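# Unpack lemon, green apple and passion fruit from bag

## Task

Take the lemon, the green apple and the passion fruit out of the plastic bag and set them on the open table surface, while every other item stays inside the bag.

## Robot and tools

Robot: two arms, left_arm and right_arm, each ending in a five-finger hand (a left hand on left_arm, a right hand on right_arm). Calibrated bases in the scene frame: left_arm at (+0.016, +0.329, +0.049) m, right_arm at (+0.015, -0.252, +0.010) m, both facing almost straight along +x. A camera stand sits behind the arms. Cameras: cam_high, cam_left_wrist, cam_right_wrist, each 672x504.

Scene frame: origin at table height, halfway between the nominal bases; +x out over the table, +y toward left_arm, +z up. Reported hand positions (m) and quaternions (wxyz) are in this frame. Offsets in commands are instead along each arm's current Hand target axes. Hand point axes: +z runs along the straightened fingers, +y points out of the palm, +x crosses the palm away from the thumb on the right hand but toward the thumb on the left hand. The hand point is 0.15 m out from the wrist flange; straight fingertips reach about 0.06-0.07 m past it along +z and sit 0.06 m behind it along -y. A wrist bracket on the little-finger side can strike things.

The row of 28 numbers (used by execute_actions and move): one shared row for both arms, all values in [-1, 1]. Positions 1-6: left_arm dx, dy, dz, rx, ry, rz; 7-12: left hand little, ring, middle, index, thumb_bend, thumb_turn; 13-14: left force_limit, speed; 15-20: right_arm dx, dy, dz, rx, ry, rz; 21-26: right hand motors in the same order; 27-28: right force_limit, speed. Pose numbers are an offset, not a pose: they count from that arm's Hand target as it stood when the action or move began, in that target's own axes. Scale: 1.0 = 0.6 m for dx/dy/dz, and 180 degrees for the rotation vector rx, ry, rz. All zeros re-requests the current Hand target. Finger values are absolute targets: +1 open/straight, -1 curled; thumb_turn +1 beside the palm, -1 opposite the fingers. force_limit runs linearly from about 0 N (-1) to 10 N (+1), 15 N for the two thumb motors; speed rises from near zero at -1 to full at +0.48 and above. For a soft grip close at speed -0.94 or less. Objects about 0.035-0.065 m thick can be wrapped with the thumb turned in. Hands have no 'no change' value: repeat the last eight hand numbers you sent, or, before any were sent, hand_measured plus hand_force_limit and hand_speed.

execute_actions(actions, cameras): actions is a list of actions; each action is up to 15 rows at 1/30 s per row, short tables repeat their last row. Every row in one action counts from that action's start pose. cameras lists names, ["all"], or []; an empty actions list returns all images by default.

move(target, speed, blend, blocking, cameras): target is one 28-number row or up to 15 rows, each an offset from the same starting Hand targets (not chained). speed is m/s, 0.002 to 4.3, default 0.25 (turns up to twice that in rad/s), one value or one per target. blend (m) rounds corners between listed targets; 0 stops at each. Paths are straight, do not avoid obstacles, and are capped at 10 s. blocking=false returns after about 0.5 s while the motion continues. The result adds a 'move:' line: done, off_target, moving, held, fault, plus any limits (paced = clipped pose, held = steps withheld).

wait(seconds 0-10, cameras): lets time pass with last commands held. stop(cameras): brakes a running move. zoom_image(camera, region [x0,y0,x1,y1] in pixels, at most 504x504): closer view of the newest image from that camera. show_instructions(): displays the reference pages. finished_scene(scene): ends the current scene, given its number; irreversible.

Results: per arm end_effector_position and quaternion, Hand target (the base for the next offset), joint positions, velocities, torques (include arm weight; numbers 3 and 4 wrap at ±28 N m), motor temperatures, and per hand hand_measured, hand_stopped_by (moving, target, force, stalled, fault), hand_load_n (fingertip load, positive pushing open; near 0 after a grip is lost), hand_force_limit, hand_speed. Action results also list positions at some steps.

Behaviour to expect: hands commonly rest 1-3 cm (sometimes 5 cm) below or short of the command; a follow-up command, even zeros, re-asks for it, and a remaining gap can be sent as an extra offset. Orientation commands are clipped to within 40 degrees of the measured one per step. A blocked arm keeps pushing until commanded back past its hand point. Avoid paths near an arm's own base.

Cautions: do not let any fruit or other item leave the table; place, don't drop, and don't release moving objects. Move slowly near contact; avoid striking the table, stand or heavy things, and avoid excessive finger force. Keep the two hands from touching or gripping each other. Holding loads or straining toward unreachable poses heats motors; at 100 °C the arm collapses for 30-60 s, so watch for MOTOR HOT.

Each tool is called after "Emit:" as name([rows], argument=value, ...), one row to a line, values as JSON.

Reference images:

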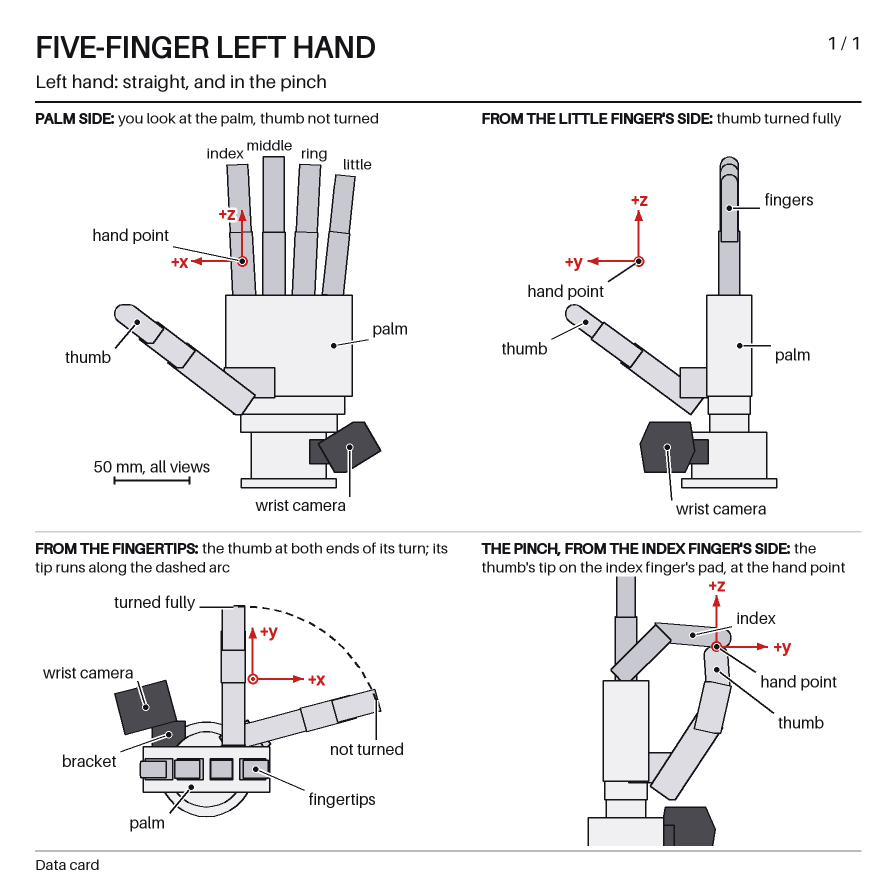

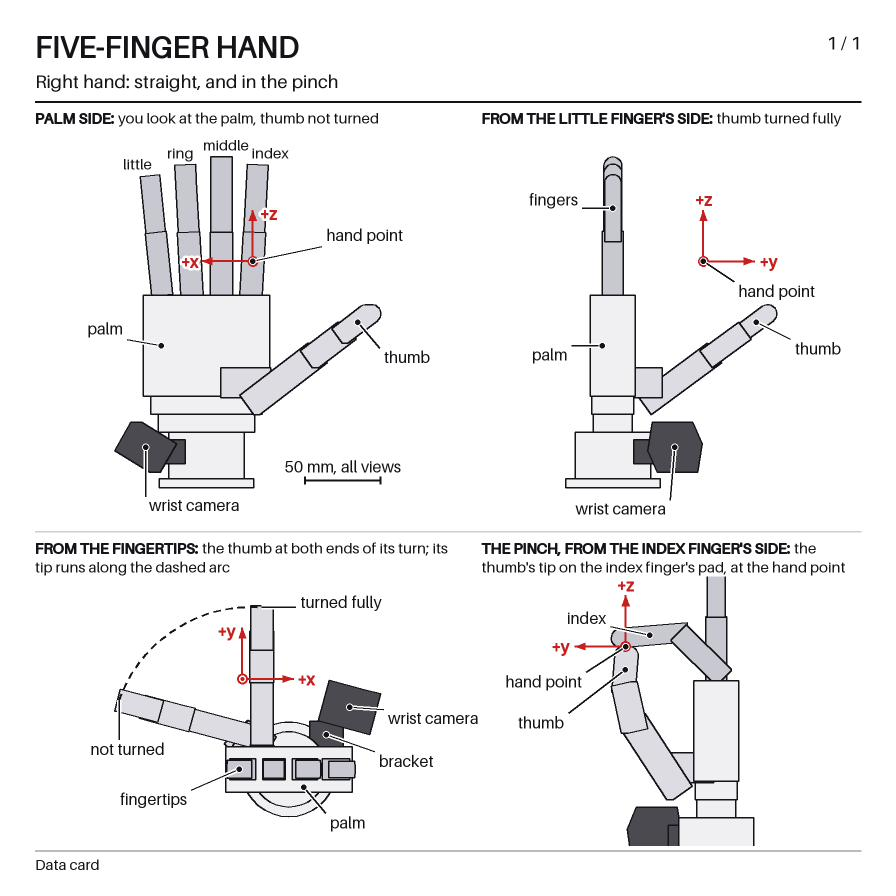

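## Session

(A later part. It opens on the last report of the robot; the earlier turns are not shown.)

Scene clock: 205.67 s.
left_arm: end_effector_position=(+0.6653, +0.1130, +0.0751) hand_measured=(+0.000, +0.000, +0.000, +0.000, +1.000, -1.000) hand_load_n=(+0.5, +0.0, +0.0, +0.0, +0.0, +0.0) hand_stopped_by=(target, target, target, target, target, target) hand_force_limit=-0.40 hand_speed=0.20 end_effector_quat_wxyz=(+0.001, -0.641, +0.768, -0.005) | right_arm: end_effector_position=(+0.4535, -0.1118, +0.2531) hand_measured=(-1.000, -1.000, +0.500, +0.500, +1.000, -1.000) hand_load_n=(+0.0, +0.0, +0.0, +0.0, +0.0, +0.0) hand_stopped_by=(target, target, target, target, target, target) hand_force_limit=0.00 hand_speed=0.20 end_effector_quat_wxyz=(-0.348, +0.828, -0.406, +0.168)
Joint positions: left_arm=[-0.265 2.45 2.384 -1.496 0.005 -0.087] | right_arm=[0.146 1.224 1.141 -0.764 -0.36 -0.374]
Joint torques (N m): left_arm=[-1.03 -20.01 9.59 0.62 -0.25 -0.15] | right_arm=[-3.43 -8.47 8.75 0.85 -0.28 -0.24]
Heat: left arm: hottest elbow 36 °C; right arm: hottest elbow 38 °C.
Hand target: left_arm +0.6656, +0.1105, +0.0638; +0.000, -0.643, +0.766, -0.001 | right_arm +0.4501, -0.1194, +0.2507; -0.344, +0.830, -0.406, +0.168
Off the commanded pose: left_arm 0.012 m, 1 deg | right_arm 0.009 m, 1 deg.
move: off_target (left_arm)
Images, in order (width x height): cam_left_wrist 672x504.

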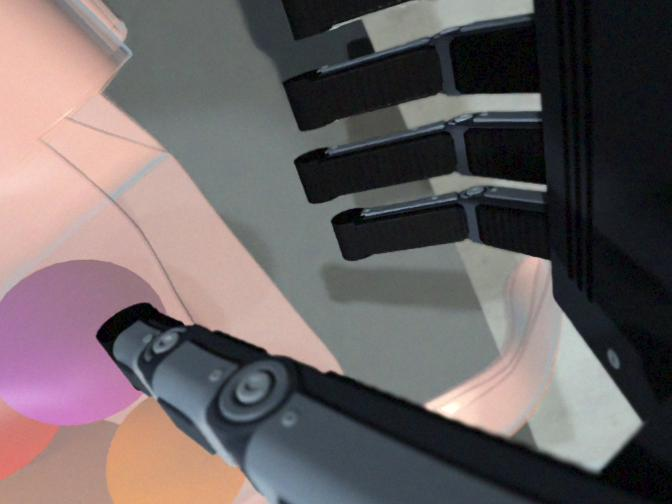

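Emit:
move(target=[0,0.12,-0.012,0,0,0,0,0,0,0,1,-1,-0.4,0.2,0,0,0,0,0,0,-1,-1,0.5,0.5,1,-1,0,0.2], cameras=["cam_left_wrist"], speed=0.12)

Scene clock: 208.33 s.
left_arm: end_effector_position=(+0.5938, +0.1318, +0.0640) hand_measured=(+0.000, +0.000, +0.000, +0.000, +1.000, -1.000) hand_load_n=(+0.0, +0.0, +0.0, +0.0, +0.0, +0.0) hand_stopped_by=(target, target, target, target, target, target) hand_force_limit=-0.40 hand_speed=0.20 end_effector_quat_wxyz=(-0.008, -0.645, +0.764, +0.006) | right_arm: end_effector_position=(+0.4535, -0.1118, +0.2531) hand_measured=(-1.000, -1.000, +0.500, +0.500, +1.000, -1.000) hand_load_n=(+0.0, +0.0, +0.0, +0.0, +0.0, +0.0) hand_stopped_by=(target, target, target, target, target, target) hand_force_limit=0.00 hand_speed=0.20 end_effector_quat_wxyz=(-0.348, +0.828, -0.406, +0.168)
Joint positions: left_arm=[-0.265 2.221 1.932 -1.3 0.005 -0.097] | right_arm=[0.146 1.224 1.141 -0.764 -0.36 -0.374]
Joint torques (N m): left_arm=[-1.96 -19.6 8.94 0.65 -0.24 -0.15] | right_arm=[-3.43 -9 8.7 0.88 -0.28 -0.28]
Heat: left arm: hottest elbow 36 °C; right arm: hottest elbow 38 °C.
Hand target: left_arm +0.5946, +0.1231, +0.0708; +0.000, -0.643, +0.766, -0.001 | right_arm +0.4501, -0.1194, +0.2507; -0.344, +0.830, -0.406, +0.168
Off the commanded pose: left_arm 0.011 m, 1 deg | right_arm 0.009 m, 1 deg.
move: off_target (left_arm)
Images, in order (width x height): cam_left_wrist 672x504.

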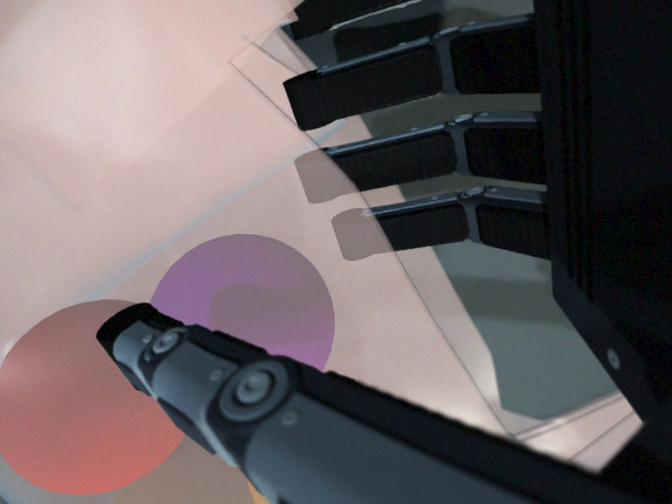

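Emit:
move(target=[0,0.025,-0.025,0,0,0,0,0,0,0,1,-1,-0.4,0.2,0,0,0,0,0,0,-1,-1,0.5,0.5,1,-1,0,0.2], cameras=["cam_left_wrist"], speed=0.12)

Scene clock: 210.00 s.
left_arm: end_effector_position=(+0.5800, +0.1347, +0.0789) hand_measured=(+0.000, +0.000, +0.000, +0.000, +1.000, -1.000) hand_load_n=(+0.0, +0.0, +0.0, +0.5, +0.0, +0.0) hand_stopped_by=(target, target, target, target, target, target) hand_force_limit=-0.40 hand_speed=0.20 end_effector_quat_wxyz=(-0.007, -0.645, +0.764, +0.006) | right_arm: end_effector_position=(+0.4535, -0.1118, +0.2531) hand_measured=(-1.000, -1.000, +0.500, +0.500, +1.000, -1.000) hand_load_n=(+0.5, +0.0, +0.0, +0.0, +0.0, +0.0) hand_stopped_by=(target, target, target, target, target, target) hand_force_limit=0.00 hand_speed=0.20 end_effector_quat_wxyz=(-0.348, +0.828, -0.406, +0.168)
Joint positions: left_arm=[-0.266 2.167 1.877 -1.299 0.005 -0.1] | right_arm=[0.146 1.224 1.141 -0.764 -0.36 -0.374]
Joint torques (N m): left_arm=[-2.08 -19.49 8.98 0.59 -0.24 -0.13] | right_arm=[-3.43 -8.64 8.75 0.88 -0.29 -0.24]
Heat: left arm: hottest elbow 36 °C; right arm: hottest elbow 37 °C.
Hand target: left_arm +0.5798, +0.1258, +0.0857; -0.001, -0.643, +0.766, -0.001 | right_arm +0.4501, -0.1194, +0.2507; -0.344, +0.830, -0.406, +0.168
Off the commanded pose: left_arm 0.011 m, 1 deg | right_arm 0.009 m, 1 deg.
move: off_target (left_arm)
Images, in order (width x height): cam_left_wrist 672x504.

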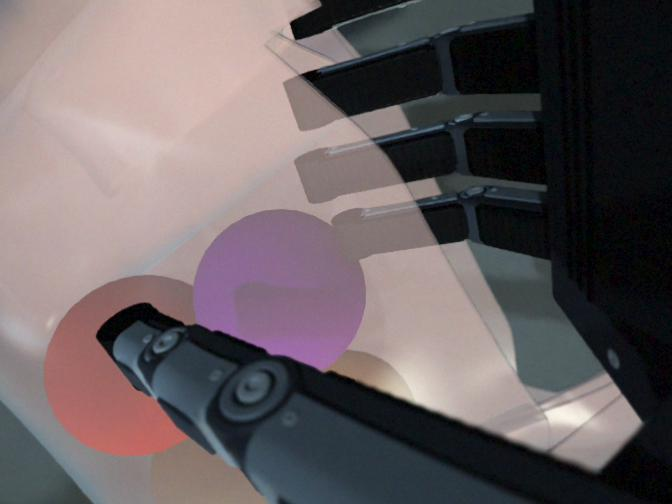

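Emit:
move(target=[0,0,0,0,0,0,0,0,-0.25,-0.25,-0.4,-1,0,-0.5,0,0,0,0,0,0,-1,-1,0.5,0.5,1,-1,0,0.2], cameras=["cam_left_wrist"], speed=0.12)

Scene clock: 211.77 s.
left_arm: end_effector_position=(+0.5799, +0.1347, +0.0787) hand_measured=(+0.000, +0.000, -0.250, -0.250, +0.224, -1.000) hand_load_n=(+0.0, +0.0, +5.5, +0.5, +9.5, +1.5) hand_stopped_by=(target, target, target, target, force, target) hand_force_limit=0.00 hand_speed=-0.50 end_effector_quat_wxyz=(-0.007, -0.645, +0.764, +0.006) | right_arm: end_effector_position=(+0.4535, -0.1118, +0.2531) hand_measured=(-1.000, -1.000, +0.500, +0.500, +1.000, -1.000) hand_load_n=(+0.5, +0.0, +0.0, +0.0, +0.0, +0.0) hand_stopped_by=(target, target, target, target, target, target) hand_force_limit=0.00 hand_speed=0.20 end_effector_quat_wxyz=(-0.348, +0.828, -0.406, +0.168)
Joint positions: left_arm=[-0.266 2.167 1.877 -1.299 0.005 -0.1] | right_arm=[0.146 1.224 1.141 -0.764 -0.36 -0.374]
Joint torques (N m): left_arm=[-1.9 -19.14 8.85 0.61 -0.23 -0.14] | right_arm=[-3.02 -8.7 8.75 0.9 -0.27 -0.27]
Heat: left arm: hottest elbow 36 °C; right arm: hottest elbow 37 °C.
Hand target: left_arm +0.5798, +0.1258, +0.0857; -0.001, -0.643, +0.766, -0.001 | right_arm +0.4501, -0.1194, +0.2507; -0.344, +0.830, -0.406, +0.168
Off the commanded pose: left_arm 0.011 m, 1 deg | right_arm 0.009 m, 1 deg.
move: off_target (left_arm)
Images, in order (width x height): cam_left_wrist 672x504.

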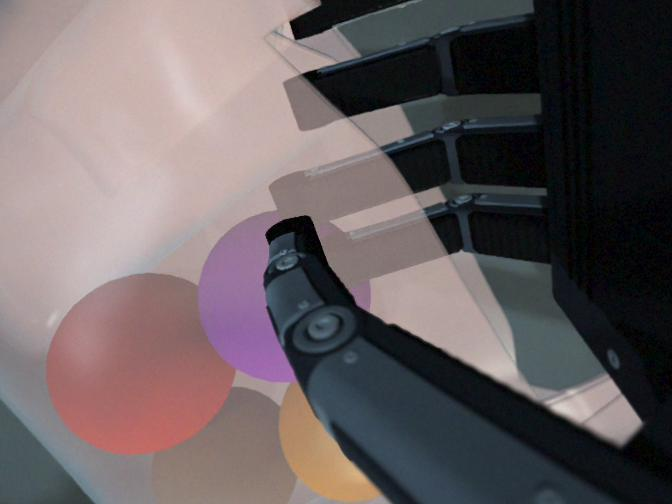

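Emit:
move([
  [0,0.02,-0.08,0,0,0,0,0,-0.25,-0.25,-0.4,-1,0,-0.5,0,0,0,0,0,0,-1,-1,0.5,0.5,1,-1,0,0.2],
  [-0.053,0.1787,-0.0833,0,0,0,0,0,-0.25,-0.25,-0.4,-1,0,-0.5,0,0,0,0,0,0,-1,-1,0.5,0.5,1,-1,0,0.2],
], blend=[0.02,0], cameras=["all"], speed=0.12)

Emit:
zoom_image(camera="cam_high", region=[190, 220, 430, 430])

Scene clock: 214.20 s.
left_arm: end_effector_position=(+0.4755, +0.1689, +0.1306) hand_measured=(+0.000, +0.000, -0.250, -0.250, +0.224, -1.000) hand_load_n=(+0.0, +0.0, +5.5, +0.5, +9.5, +1.5) hand_stopped_by=(target, target, target, target, force, target) hand_force_limit=0.00 hand_speed=-0.50 end_effector_quat_wxyz=(-0.007, -0.641, +0.768, +0.006) | right_arm: end_effector_position=(+0.4535, -0.1118, +0.2531) hand_measured=(-1.000, -1.000, +0.500, +0.500, +1.000, -1.000) hand_load_n=(+0.0, +0.0, +0.0, +0.0, +0.0, +0.0) hand_stopped_by=(target, target, target, target, target, target) hand_force_limit=0.00 hand_speed=0.20 end_effector_quat_wxyz=(-0.348, +0.828, -0.406, +0.168)
Joint positions: left_arm=[-0.258 1.84 1.495 -1.244 0.004 -0.08] | right_arm=[0.146 1.224 1.141 -0.764 -0.36 -0.374]
Joint torques (N m): left_arm=[0.32 -14.97 8.75 0.65 -0.23 0.02] | right_arm=[-3.43 -8.47 8.65 0.73 -0.27 -0.27]
Heat: left arm: hottest elbow 35 °C; right arm: hottest elbow 37 °C.
Hand target: left_arm +0.4797, +0.1758, +0.1356; +0.000, -0.643, +0.766, -0.001 | right_arm +0.4501, -0.1194, +0.2507; -0.344, +0.830, -0.406, +0.168
Off the commanded pose: left_arm 0.009 m, 1 deg | right_arm 0.009 m, 1 deg.
move: done

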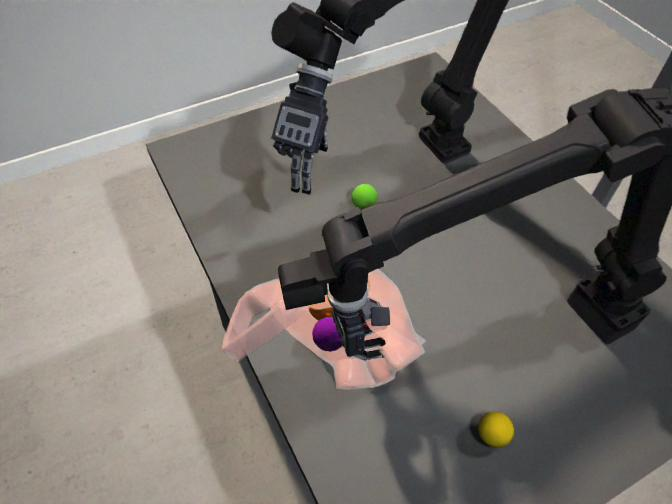

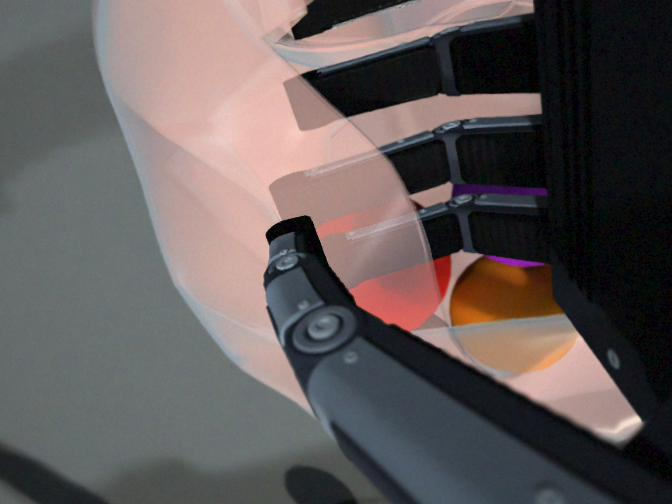

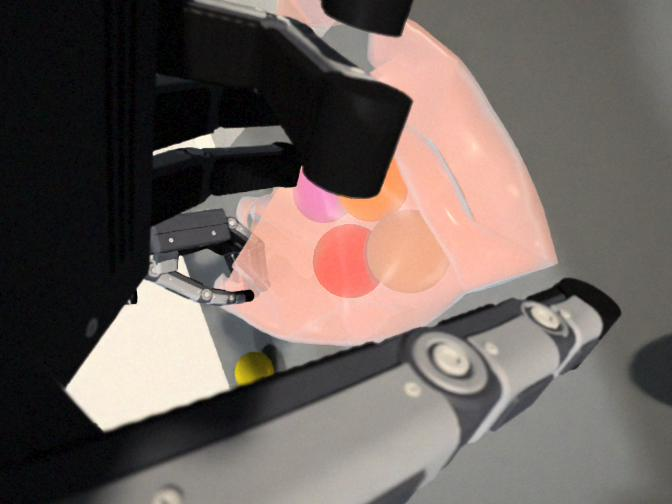

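Scaled by 2.100 from the camera's 672x504 image, which has a finer 960x720 frame.

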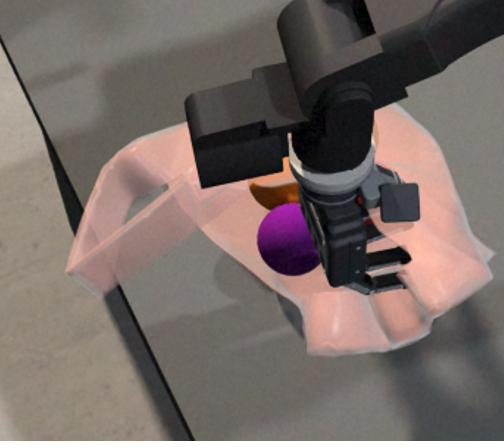

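Emit:
move(target=[-0.0874,0.1763,0.01,0,0,0,0,0,-0.25,-0.25,-0.4,-1,0,-0.5,0,0,0,0,0,0,-1,-1,0.5,0.5,1,-1,0,0.2], cameras=["all"], speed=0.12)

Emit:
zoom_image(camera="cam_high", region=[220, 220, 440, 420])

Scene clock: 216.53 s.
left_arm: end_effector_position=(+0.3820, +0.2403, +0.1255) hand_measured=(+0.000, +0.000, -0.250, -0.250, +0.224, -1.000) hand_load_n=(+0.0, +0.0, +6.0, +0.5, +9.5, +1.0) hand_stopped_by=(target, target, target, target, force, target) hand_force_limit=0.00 hand_speed=-0.50 end_effector_quat_wxyz=(-0.007, -0.641, +0.767, +0.005) | right_arm: end_effector_position=(+0.4535, -0.1118, +0.2531) hand_measured=(-1.000, -1.000, +0.500, +0.500, +1.000, -1.000) hand_load_n=(+0.0, +0.0, +0.0, +0.0, +0.0, +0.0) hand_stopped_by=(target, target, target, target, target, target) hand_force_limit=0.00 hand_speed=0.20 end_effector_quat_wxyz=(-0.348, +0.828, -0.406, +0.168)
Joint positions: left_arm=[-0.155 1.588 1.142 -1.143 0.004 0.021] | right_arm=[0.146 1.224 1.141 -0.764 -0.36 -0.374]
Joint torques (N m): left_arm=[0.21 -11.11 8.29 0.62 -0.22 -0.01] | right_arm=[-3.37 -8.7 8.68 0.83 -0.28 -0.27]
Heat: left arm: hottest elbow 35 °C; right arm: hottest elbow 36 °C.
Hand target: left_arm +0.3847, +0.2459, +0.1292; -0.001, -0.643, +0.766, -0.001 | right_arm +0.4501, -0.1194, +0.2507; -0.344, +0.830, -0.406, +0.168
Off the commanded pose: left_arm 0.007 m, 1 deg | right_arm 0.009 m, 1 deg.
move: done

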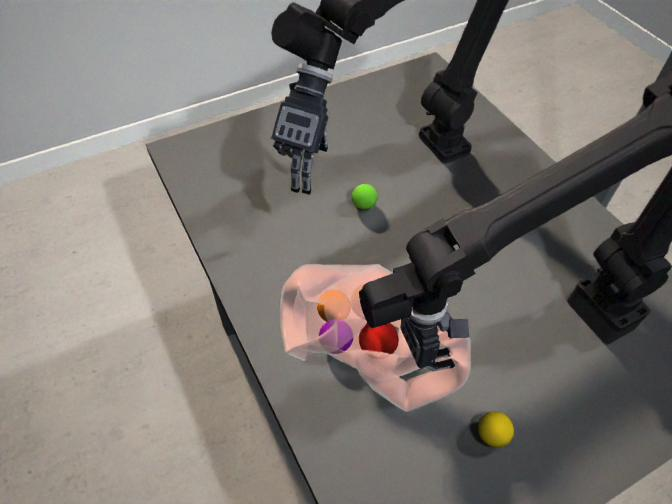

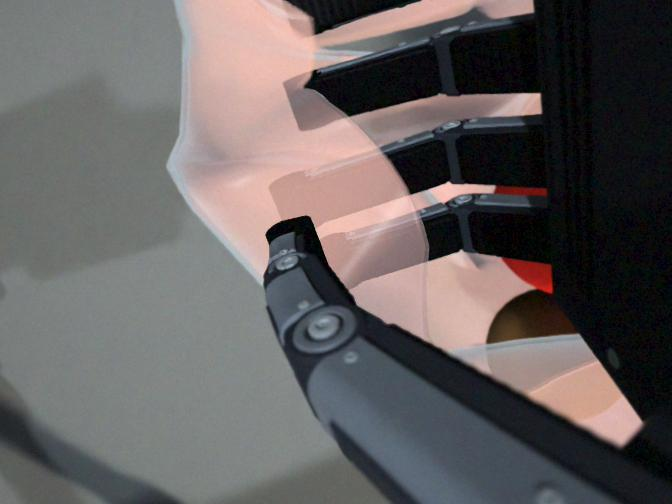

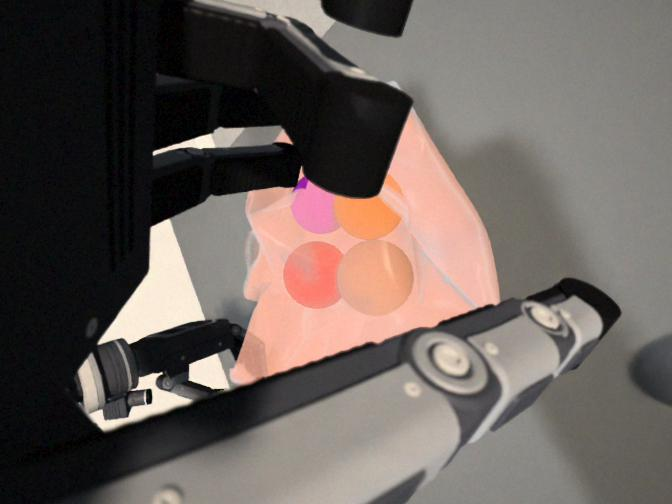

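Scaled by 2.291 from the camera's 672x504 image, which has a finer 960x720 frame.

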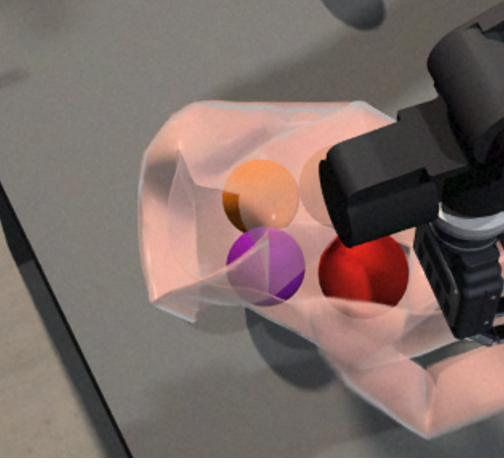

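Emit:
zoom_image(camera="cam_high", region=[270, 255, 420, 395])

Emit:
zoom_image(camera="cam_right_wrist", region=[200, 100, 520, 400])

Scaled by 3.360 from the camera's 672x504 image, which has a finer 960x720 frame.

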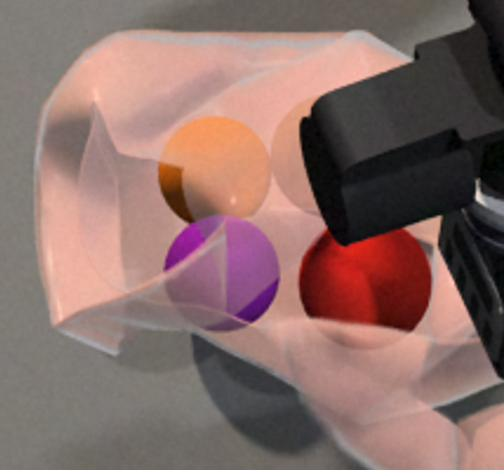

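Scaled by 1.575 from the camera's 672x504 image, which has a finer 960x720 frame.

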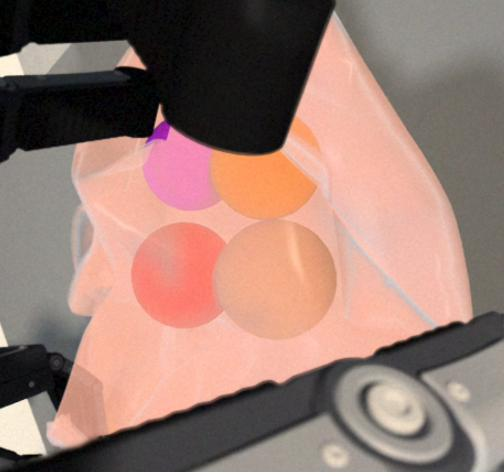

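Emit:
move(target=[0.077,-0.042,0.0,0,0,0,0,0,-0.25,-0.25,-0.4,-1,0,-0.5,0,0,0,0,0,0,-1,-1,0.5,0.5,1,-1,0,0.2], cameras=["all"], speed=0.12)

Emit:
zoom_image(camera="cam_high", region=[270, 255, 420, 395])

Scene clock: 220.60 s.
left_arm: end_effector_position=(+0.3865, +0.2035, +0.1223) hand_measured=(+0.000, +0.000, -0.250, -0.250, +0.224, -1.000) hand_load_n=(+0.0, +0.0, +6.0, +0.5, +9.0, +1.0) hand_stopped_by=(target, target, target, target, force, target) hand_force_limit=0.00 hand_speed=-0.50 end_effector_quat_wxyz=(-0.007, -0.643, +0.766, +0.007) | right_arm: end_effector_position=(+0.4535, -0.1118, +0.2531) hand_measured=(-1.000, -1.000, +0.500, +0.500, +1.000, -1.000) hand_load_n=(+0.0, +0.0, +0.0, +0.0, +0.0, +0.0) hand_stopped_by=(target, target, target, target, target, target) hand_force_limit=0.00 hand_speed=0.20 end_effector_quat_wxyz=(-0.348, +0.828, -0.406, +0.168)
Joint positions: left_arm=[-0.234 1.621 1.173 -1.143 0.004 -0.061] | right_arm=[0.146 1.224 1.141 -0.764 -0.36 -0.374]
Joint torques (N m): left_arm=[-1.49 -9.17 12.46 0.14 -0.19 -0.17] | right_arm=[-3.31 -8.82 8.57 0.8 -0.31 -0.28]
Heat: left arm: hottest elbow 35 °C; right arm: hottest elbow 36 °C.
Hand target: left_arm +0.4015, +0.1960, +0.1293; -0.001, -0.643, +0.766, -0.001 | right_arm +0.4501, -0.1194, +0.2507; -0.344, +0.830, -0.406, +0.168
Off the commanded pose: left_arm 0.018 m, 1 deg | right_arm 0.009 m, 1 deg.
move: off_target (left_arm)

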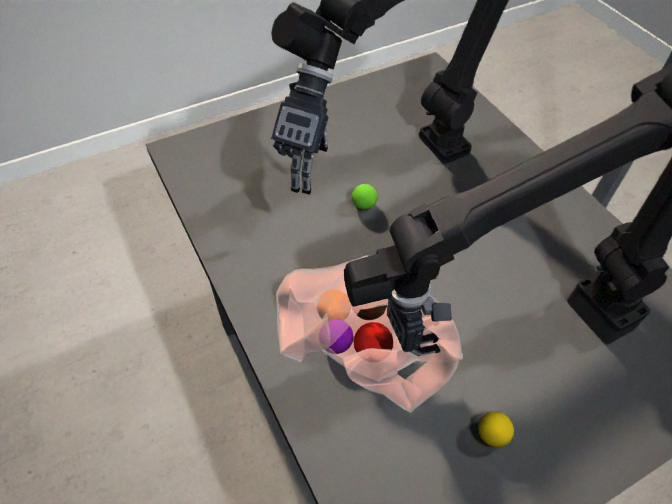

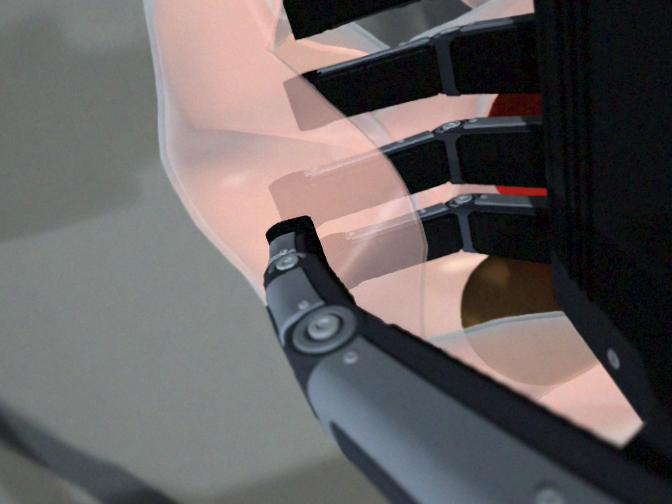

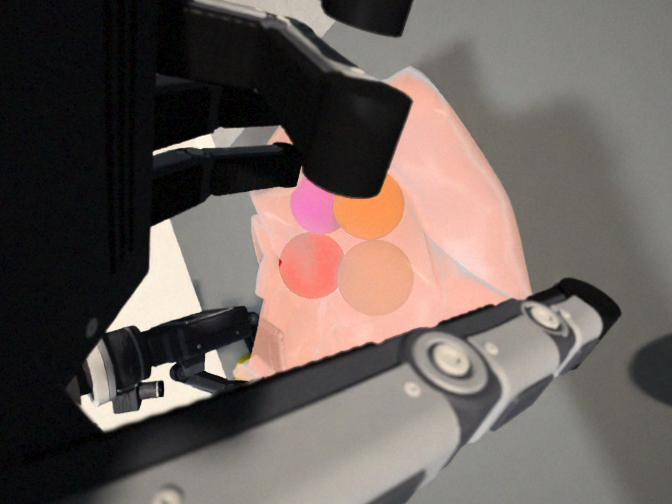

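Scaled by 3.360 from the camera's 672x504 image, which has a finer 960x720 frame.

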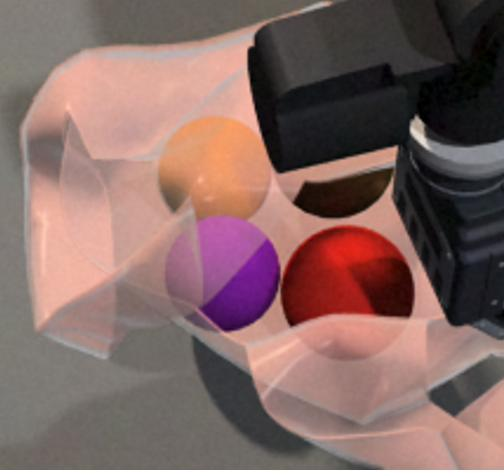

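Emit:
move(target=[0,0,0,0,0,0,0,0,-0.25,-0.25,-0.4,-1,0,-0.5,-0.2077,-0.0387,0.2743,0,0.0511,0.0511,-1,-1,0.8,0.8,1,-1,0,0.2], cameras=["all"], speed=0.15)

Emit:
zoom_image(camera="cam_high", region=[250, 235, 420, 395])

Scene clock: 224.47 s.
left_arm: end_effector_position=(+0.3865, +0.2035, +0.1223) hand_measured=(+0.000, +0.000, -0.250, -0.250, +0.224, -1.000) hand_load_n=(+0.0, +0.0, +5.5, +0.5, +9.5, +1.0) hand_stopped_by=(target, target, target, target, force, target) hand_force_limit=0.00 hand_speed=-0.50 end_effector_quat_wxyz=(-0.007, -0.643, +0.766, +0.007) | right_arm: end_effector_position=(+0.4693, +0.0475, +0.1412) hand_measured=(-1.000, -1.000, +0.800, +0.800, +1.000, -1.000) hand_load_n=(+0.0, +0.0, +0.0, +0.0, +0.0, +0.0) hand_stopped_by=(target, target, target, target, target, target) hand_force_limit=0.00 hand_speed=0.20 end_effector_quat_wxyz=(-0.307, +0.786, -0.497, +0.202)
Joint positions: left_arm=[-0.234 1.621 1.173 -1.143 0.004 -0.062] | right_arm=[0.548 1.465 1.076 -0.433 0.084 0.073]
Joint torques (N m): left_arm=[-1.49 -9.17 12.48 0.12 -0.19 -0.15] | right_arm=[-1.79 -10.52 10.61 1.98 0.37 0.11]
Heat: left arm: hottest elbow 35 °C; right arm: hottest elbow 35 °C.
Hand target: left_arm +0.4015, +0.1960, +0.1293; -0.001, -0.643, +0.766, -0.001 | right_arm +0.4783, +0.0606, +0.1508; -0.322, +0.779, -0.497, +0.206
Off the commanded pose: left_arm 0.018 m, 1 deg | right_arm 0.018 m, 2 deg.
move: off_target (left_arm, right_arm)

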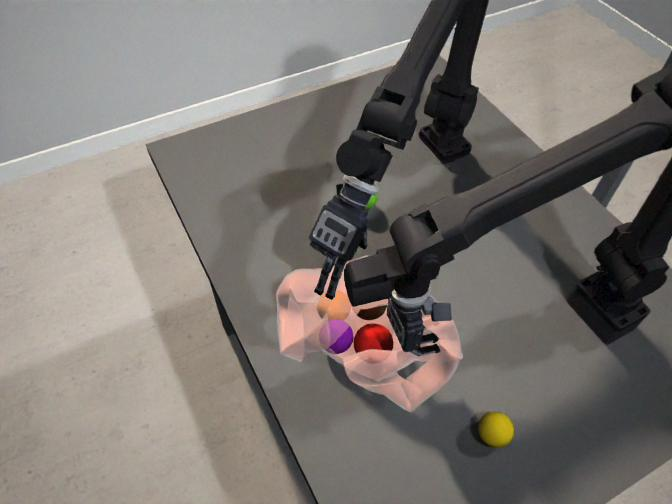

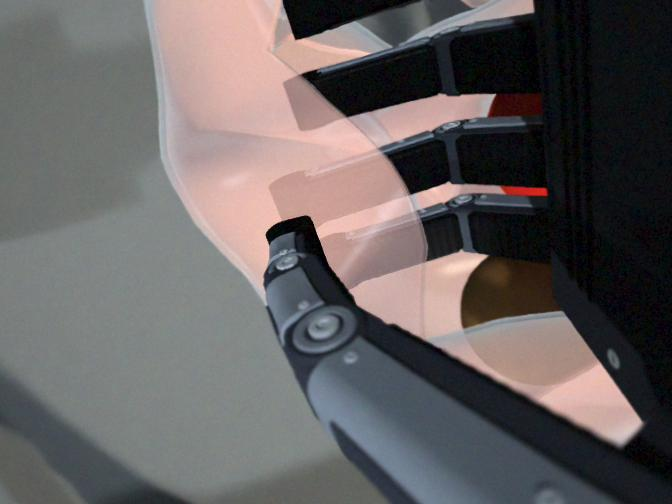

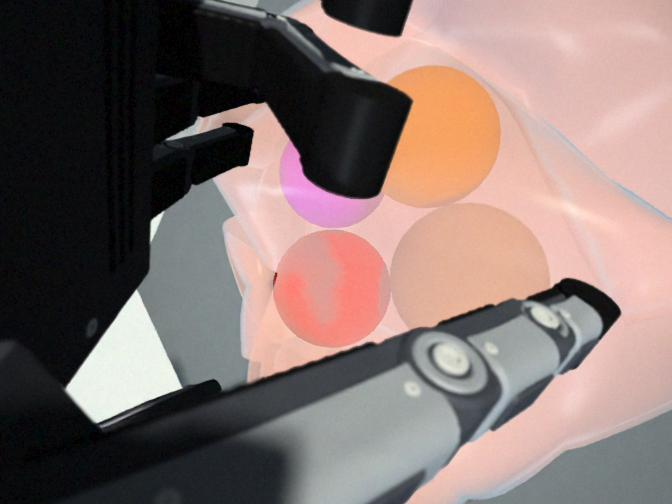

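Scaled by 2.965 from the camera's 672x504 image, which has a finer 960x720 frame.

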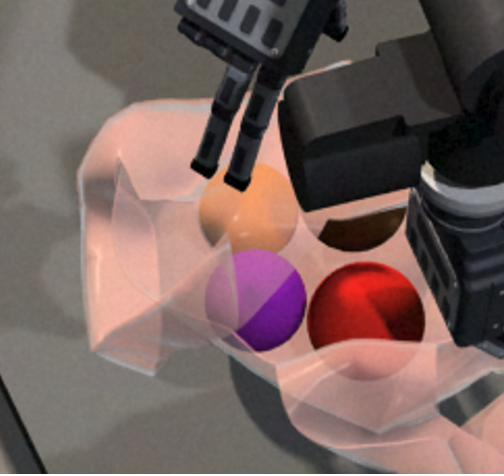

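Emit:
move(target=[-0.03,0.085,0.0,0,0,0,0,0,-0.25,-0.25,-0.4,-1,0,-0.5,0,0,0,0,0,0,-1,-1,0.8,0.8,1,-1,0,0.2], cameras=["all"], speed=0.12)

Emit:
zoom_image(camera="cam_high", region=[250, 235, 450, 415])

Scene clock: 230.60 s.
left_arm: end_effector_position=(+0.3514, +0.2172, +0.1265) hand_measured=(+0.000, +0.000, -0.250, -0.250, +0.224, -1.000) hand_load_n=(+0.0, +0.0, +6.0, +0.5, +9.5, +1.0) hand_stopped_by=(target, target, target, target, force, target) hand_force_limit=0.00 hand_speed=-0.50 end_effector_quat_wxyz=(-0.006, -0.641, +0.767, +0.005) | right_arm: end_effector_position=(+0.4693, +0.0476, +0.1412) hand_measured=(-1.000, -1.000, +0.800, +0.800, +1.000, -1.000) hand_load_n=(+0.5, +0.0, +0.0, -0.5, +0.0, +0.0) hand_stopped_by=(target, target, target, target, target, target) hand_force_limit=0.00 hand_speed=0.20 end_effector_quat_wxyz=(-0.307, +0.786, -0.497, +0.201)
Joint positions: left_arm=[-0.222 1.523 1.068 -1.132 0.004 -0.045] | right_arm=[0.548 1.465 1.076 -0.433 0.084 0.074]
Joint torques (N m): left_arm=[0.38 -9.93 8.29 0.59 -0.21 0.05] | right_arm=[-1.38 -10.4 10.58 2.02 0.34 0.1]
Heat: left arm: hottest elbow 35 °C; right arm: hottest elbow 36 °C.
Hand target: left_arm +0.3543, +0.2226, +0.1292; -0.001, -0.643, +0.766, -0.001 | right_arm +0.4783, +0.0606, +0.1508; -0.323, +0.779, -0.497, +0.205
Off the commanded pose: left_arm 0.007 m, 1 deg | right_arm 0.018 m, 2 deg.
move: off_target (right_arm)

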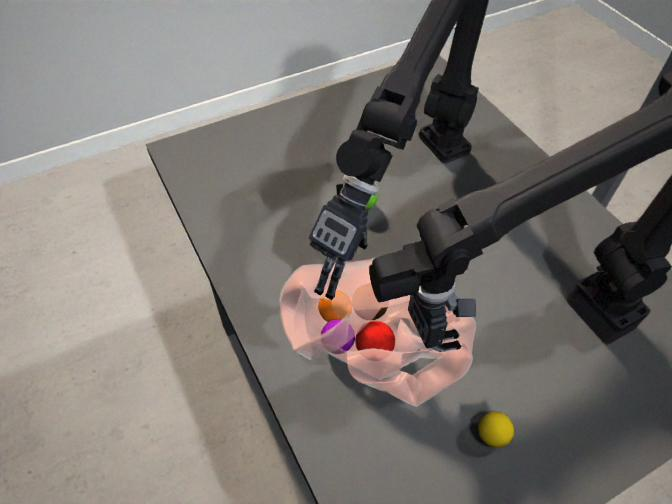

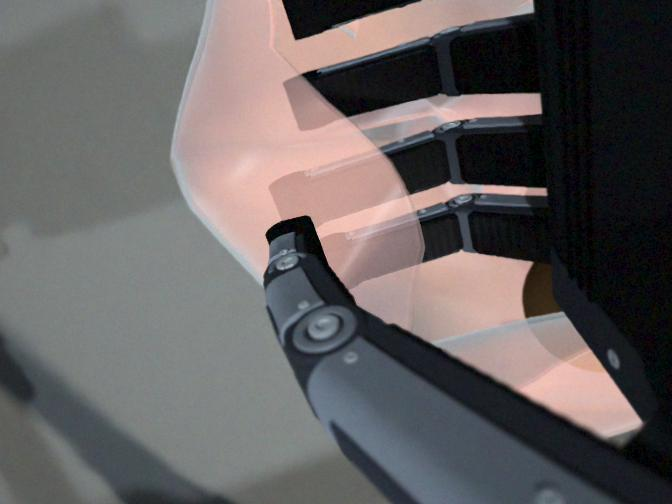

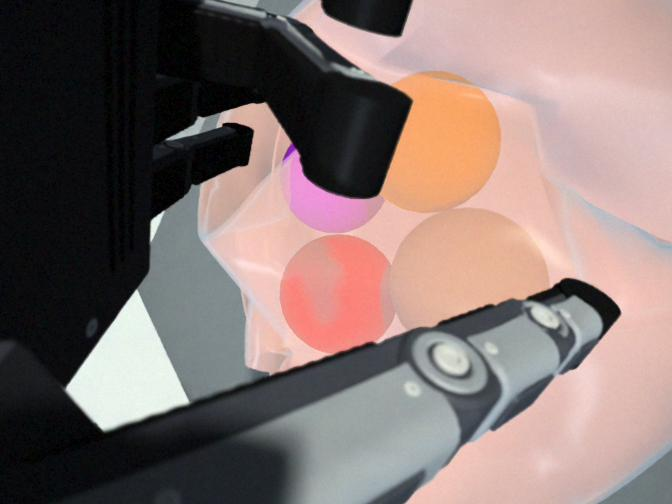

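Scaled by 2.520 from the camera's 672x504 image, which has a finer 960x720 frame.

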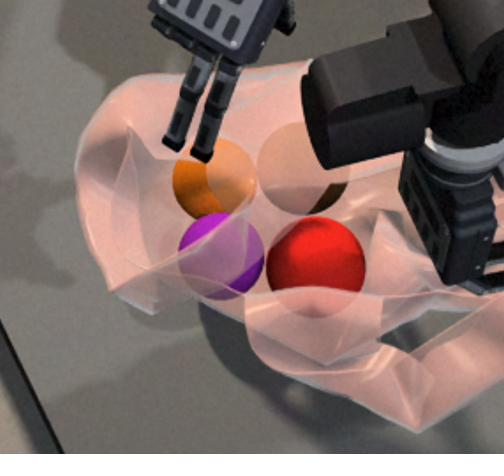

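Emit:
move(target=[0,0,0,0,0,0,0,0,-0.25,-0.25,-0.4,-1,0,-0.5,-0.0752,-0.0975,0.1705,0,-0.0275,-0.0275,-1,-1,0.5,0.5,1,-1,0,0.2], cameras=["all"], speed=0.12)

Emit:
zoom_image(camera="cam_high", region=[250, 235, 450, 415])

Scene clock: 236.20 s.
left_arm: end_effector_position=(+0.3513, +0.2173, +0.1265) hand_measured=(+0.000, +0.000, -0.250, -0.250, +0.224, -1.000) hand_load_n=(+0.0, +0.0, +6.0, +0.5, +9.5, +1.0) hand_stopped_by=(target, target, target, target, force, target) hand_force_limit=0.00 hand_speed=-0.50 end_effector_quat_wxyz=(-0.006, -0.641, +0.768, +0.005) | right_arm: end_effector_position=(+0.5476, +0.1264, +0.1007) hand_measured=(-1.000, -1.000, +0.500, +0.500, +1.000, -1.000) hand_load_n=(+0.0, +0.5, +0.0, +0.0, +0.0, +0.0) hand_stopped_by=(target, target, target, target, target, target) hand_force_limit=0.00 hand_speed=0.20 end_effector_quat_wxyz=(-0.314, +0.807, -0.467, +0.177)
Joint positions: left_arm=[-0.222 1.523 1.068 -1.132 0.004 -0.044] | right_arm=[0.574 1.782 1.359 -0.411 0.03 0.044]
Joint torques (N m): left_arm=[0.32 -9.93 8.29 0.66 -0.22 0.02] | right_arm=[-1.2 -14.8 13.29 1.42 -0.02 -0.25]
Heat: left arm: hottest elbow 35 °C; right arm: hottest elbow 37 °C.
Hand target: left_arm +0.3543, +0.2226, +0.1292; -0.001, -0.643, +0.766, -0.001 | right_arm +0.5624, +0.1495, +0.1197; -0.334, +0.808, -0.449, +0.185
Off the commanded pose: left_arm 0.007 m, 1 deg | right_arm 0.033 m, 3 deg.
move: off_target (right_arm)

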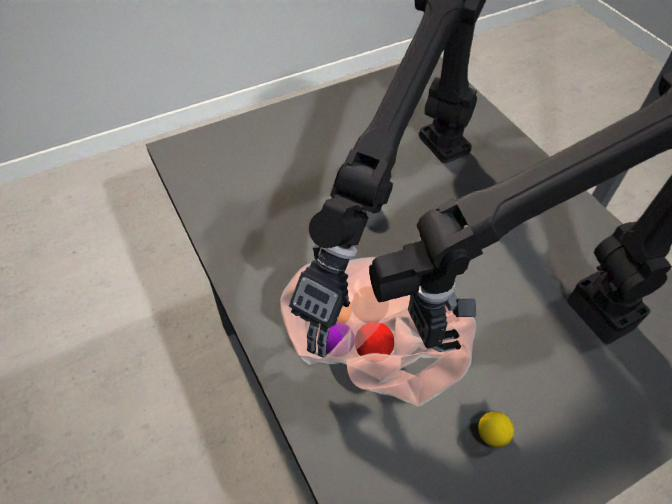

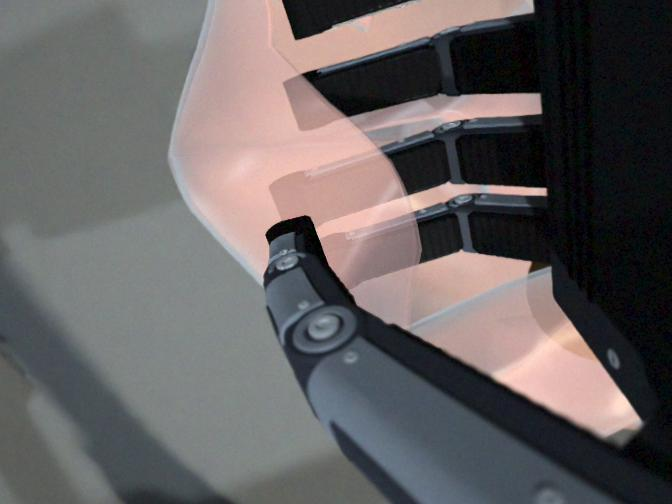

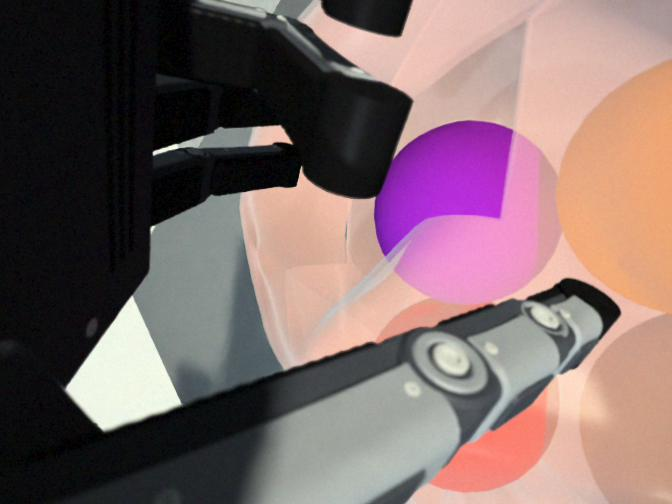

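Scaled by 2.520 from the camera's 672x504 image, which has a finer 960x720 frame.

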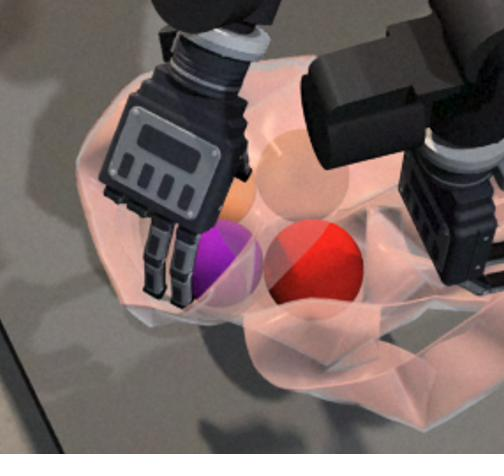

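Emit:
move(target=[0,0,0,0,0,0,0,0,-0.25,-0.25,-0.4,-1,0,-0.5,-0.0053,0.0797,0.09,0,0,0,-1,-1,0.5,0.5,1,-1,0,0.2], cameras=["cam_right_wrist","cam_high"], speed=0.1)

Emit:
zoom_image(camera="cam_high", region=[250, 235, 450, 415])

Scene clock: 239.13 s.
left_arm: end_effector_position=(+0.3518, +0.2172, +0.1264) hand_measured=(+0.000, +0.000, -0.250, -0.250, +0.224, -1.000) hand_load_n=(+0.0, +0.0, +6.0, +1.0, +9.5, +1.5) hand_stopped_by=(target, target, target, target, force, target) hand_force_limit=0.00 hand_speed=-0.50 end_effector_quat_wxyz=(-0.006, -0.641, +0.768, +0.004) | right_arm: end_effector_position=(+0.5688, +0.1467, +0.0612) hand_measured=(-1.000, -1.000, +0.500, +0.500, +1.000, -1.000) hand_load_n=(+0.0, +0.0, +0.0, -0.5, +0.0, +0.0) hand_stopped_by=(target, target, target, target, target, target) hand_force_limit=0.00 hand_speed=0.20 end_effector_quat_wxyz=(-0.337, +0.800, -0.459, +0.187)
Joint positions: left_arm=[-0.222 1.523 1.068 -1.13 0.004 -0.044] | right_arm=[0.582 1.875 1.359 -0.264 0.03 0.043]
Joint torques (N m): left_arm=[0.32 -9.93 8.31 0.54 -0.21 0.02] | right_arm=[-1.32 -15.56 8.06 2.04 0.12 -0.26]
Heat: left arm: hottest elbow 35 °C; right arm: hottest elbow 36 °C.
Hand target: left_arm +0.3543, +0.2226, +0.1292; -0.001, -0.643, +0.766, -0.001 | right_arm +0.5644, +0.1545, +0.0478; -0.334, +0.808, -0.449, +0.185
Off the commanded pose: left_arm 0.007 m, 1 deg | right_arm 0.016 m, 2 deg.
move: off_target (right_arm)
Images, in order (width x height): cam_high 672x504, cam_right_wrist 672x504.

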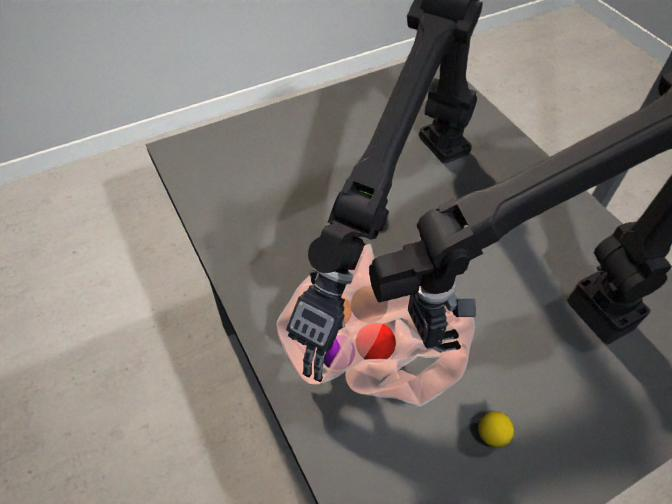

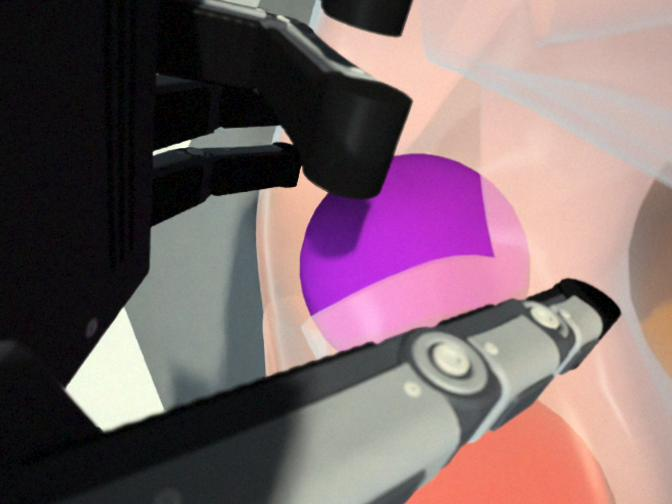

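Scaled by 2.520 from the camera's 672x504 image, which has a finer 960x720 frame.

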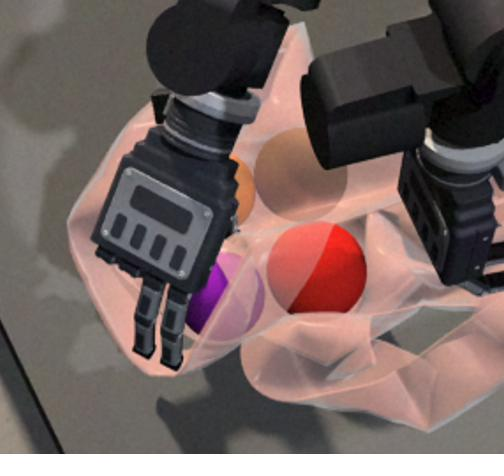

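Emit:
move(target=[0,0,0,0,0,0,0,0,-0.25,-0.25,-0.4,-1,0,-0.5,0,0,0,0,0,0,-1,-1,-0.3,-0.3,-0.2,-1,-0.3,-0.7], cameras=["cam_right_wrist","cam_high"], speed=0.06)

Scene clock: 241.10 s.
left_arm: end_effector_position=(+0.3518, +0.2172, +0.1264) hand_measured=(+0.000, +0.000, -0.250, -0.250, +0.224, -1.000) hand_load_n=(+0.0, +0.5, +6.0, +0.5, +9.0, +1.5) hand_stopped_by=(target, target, target, target, force, target) hand_force_limit=0.00 hand_speed=-0.50 end_effector_quat_wxyz=(-0.006, -0.641, +0.768, +0.004) | right_arm: end_effector_position=(+0.5689, +0.1467, +0.0613) hand_measured=(-1.000, -1.000, -0.300, +0.144, +0.790, -1.000) hand_load_n=(+0.5, +0.0, +0.0, +0.0, +0.0, +0.5) hand_stopped_by=(target, target, target, force, force, target) hand_force_limit=-0.30 hand_speed=-0.70 end_effector_quat_wxyz=(-0.337, +0.800, -0.459, +0.187)
Joint positions: left_arm=[-0.222 1.523 1.068 -1.13 0.004 -0.044] | right_arm=[0.582 1.875 1.359 -0.263 0.03 0.043]
Joint torques (N m): left_arm=[0.38 -9.99 8.34 0.54 -0.21 0.02] | right_arm=[-1.44 -15.21 8.03 1.88 0.1 -0.21]
Heat: left arm: hottest elbow 34 °C; right arm: hottest elbow 36 °C.
Hand target: left_arm +0.3543, +0.2226, +0.1292; -0.001, -0.643, +0.766, -0.001 | right_arm +0.5644, +0.1545, +0.0478; -0.334, +0.808, -0.449, +0.185
Off the commanded pose: left_arm 0.007 m, 1 deg | right_arm 0.016 m, 2 deg.
move: off_target (right_arm)
Images, in order (width x height): cam_high 672x504, cam_right_wrist 672x504.

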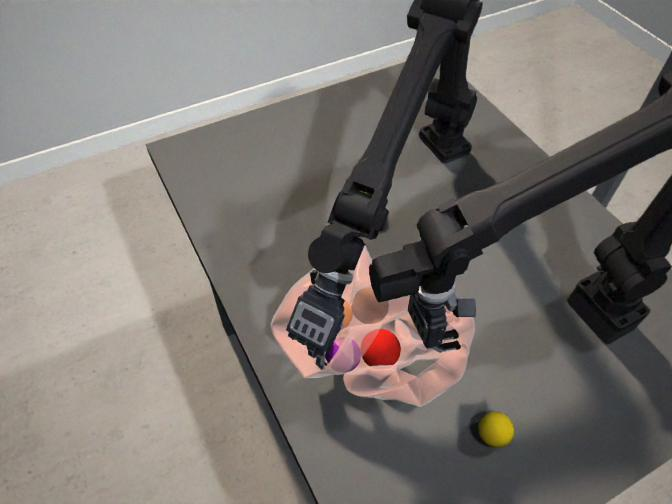

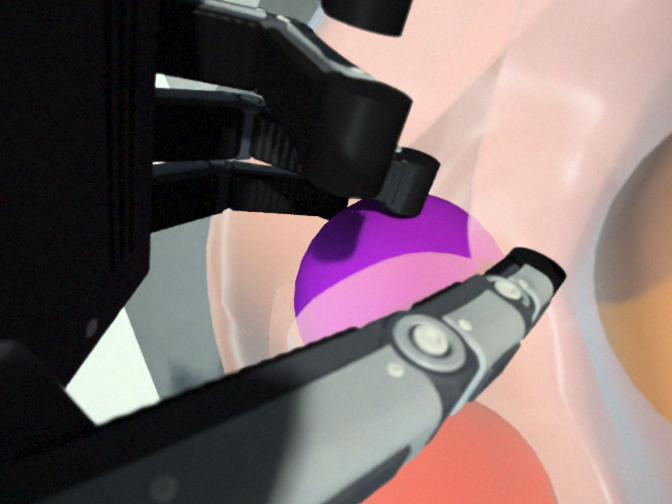

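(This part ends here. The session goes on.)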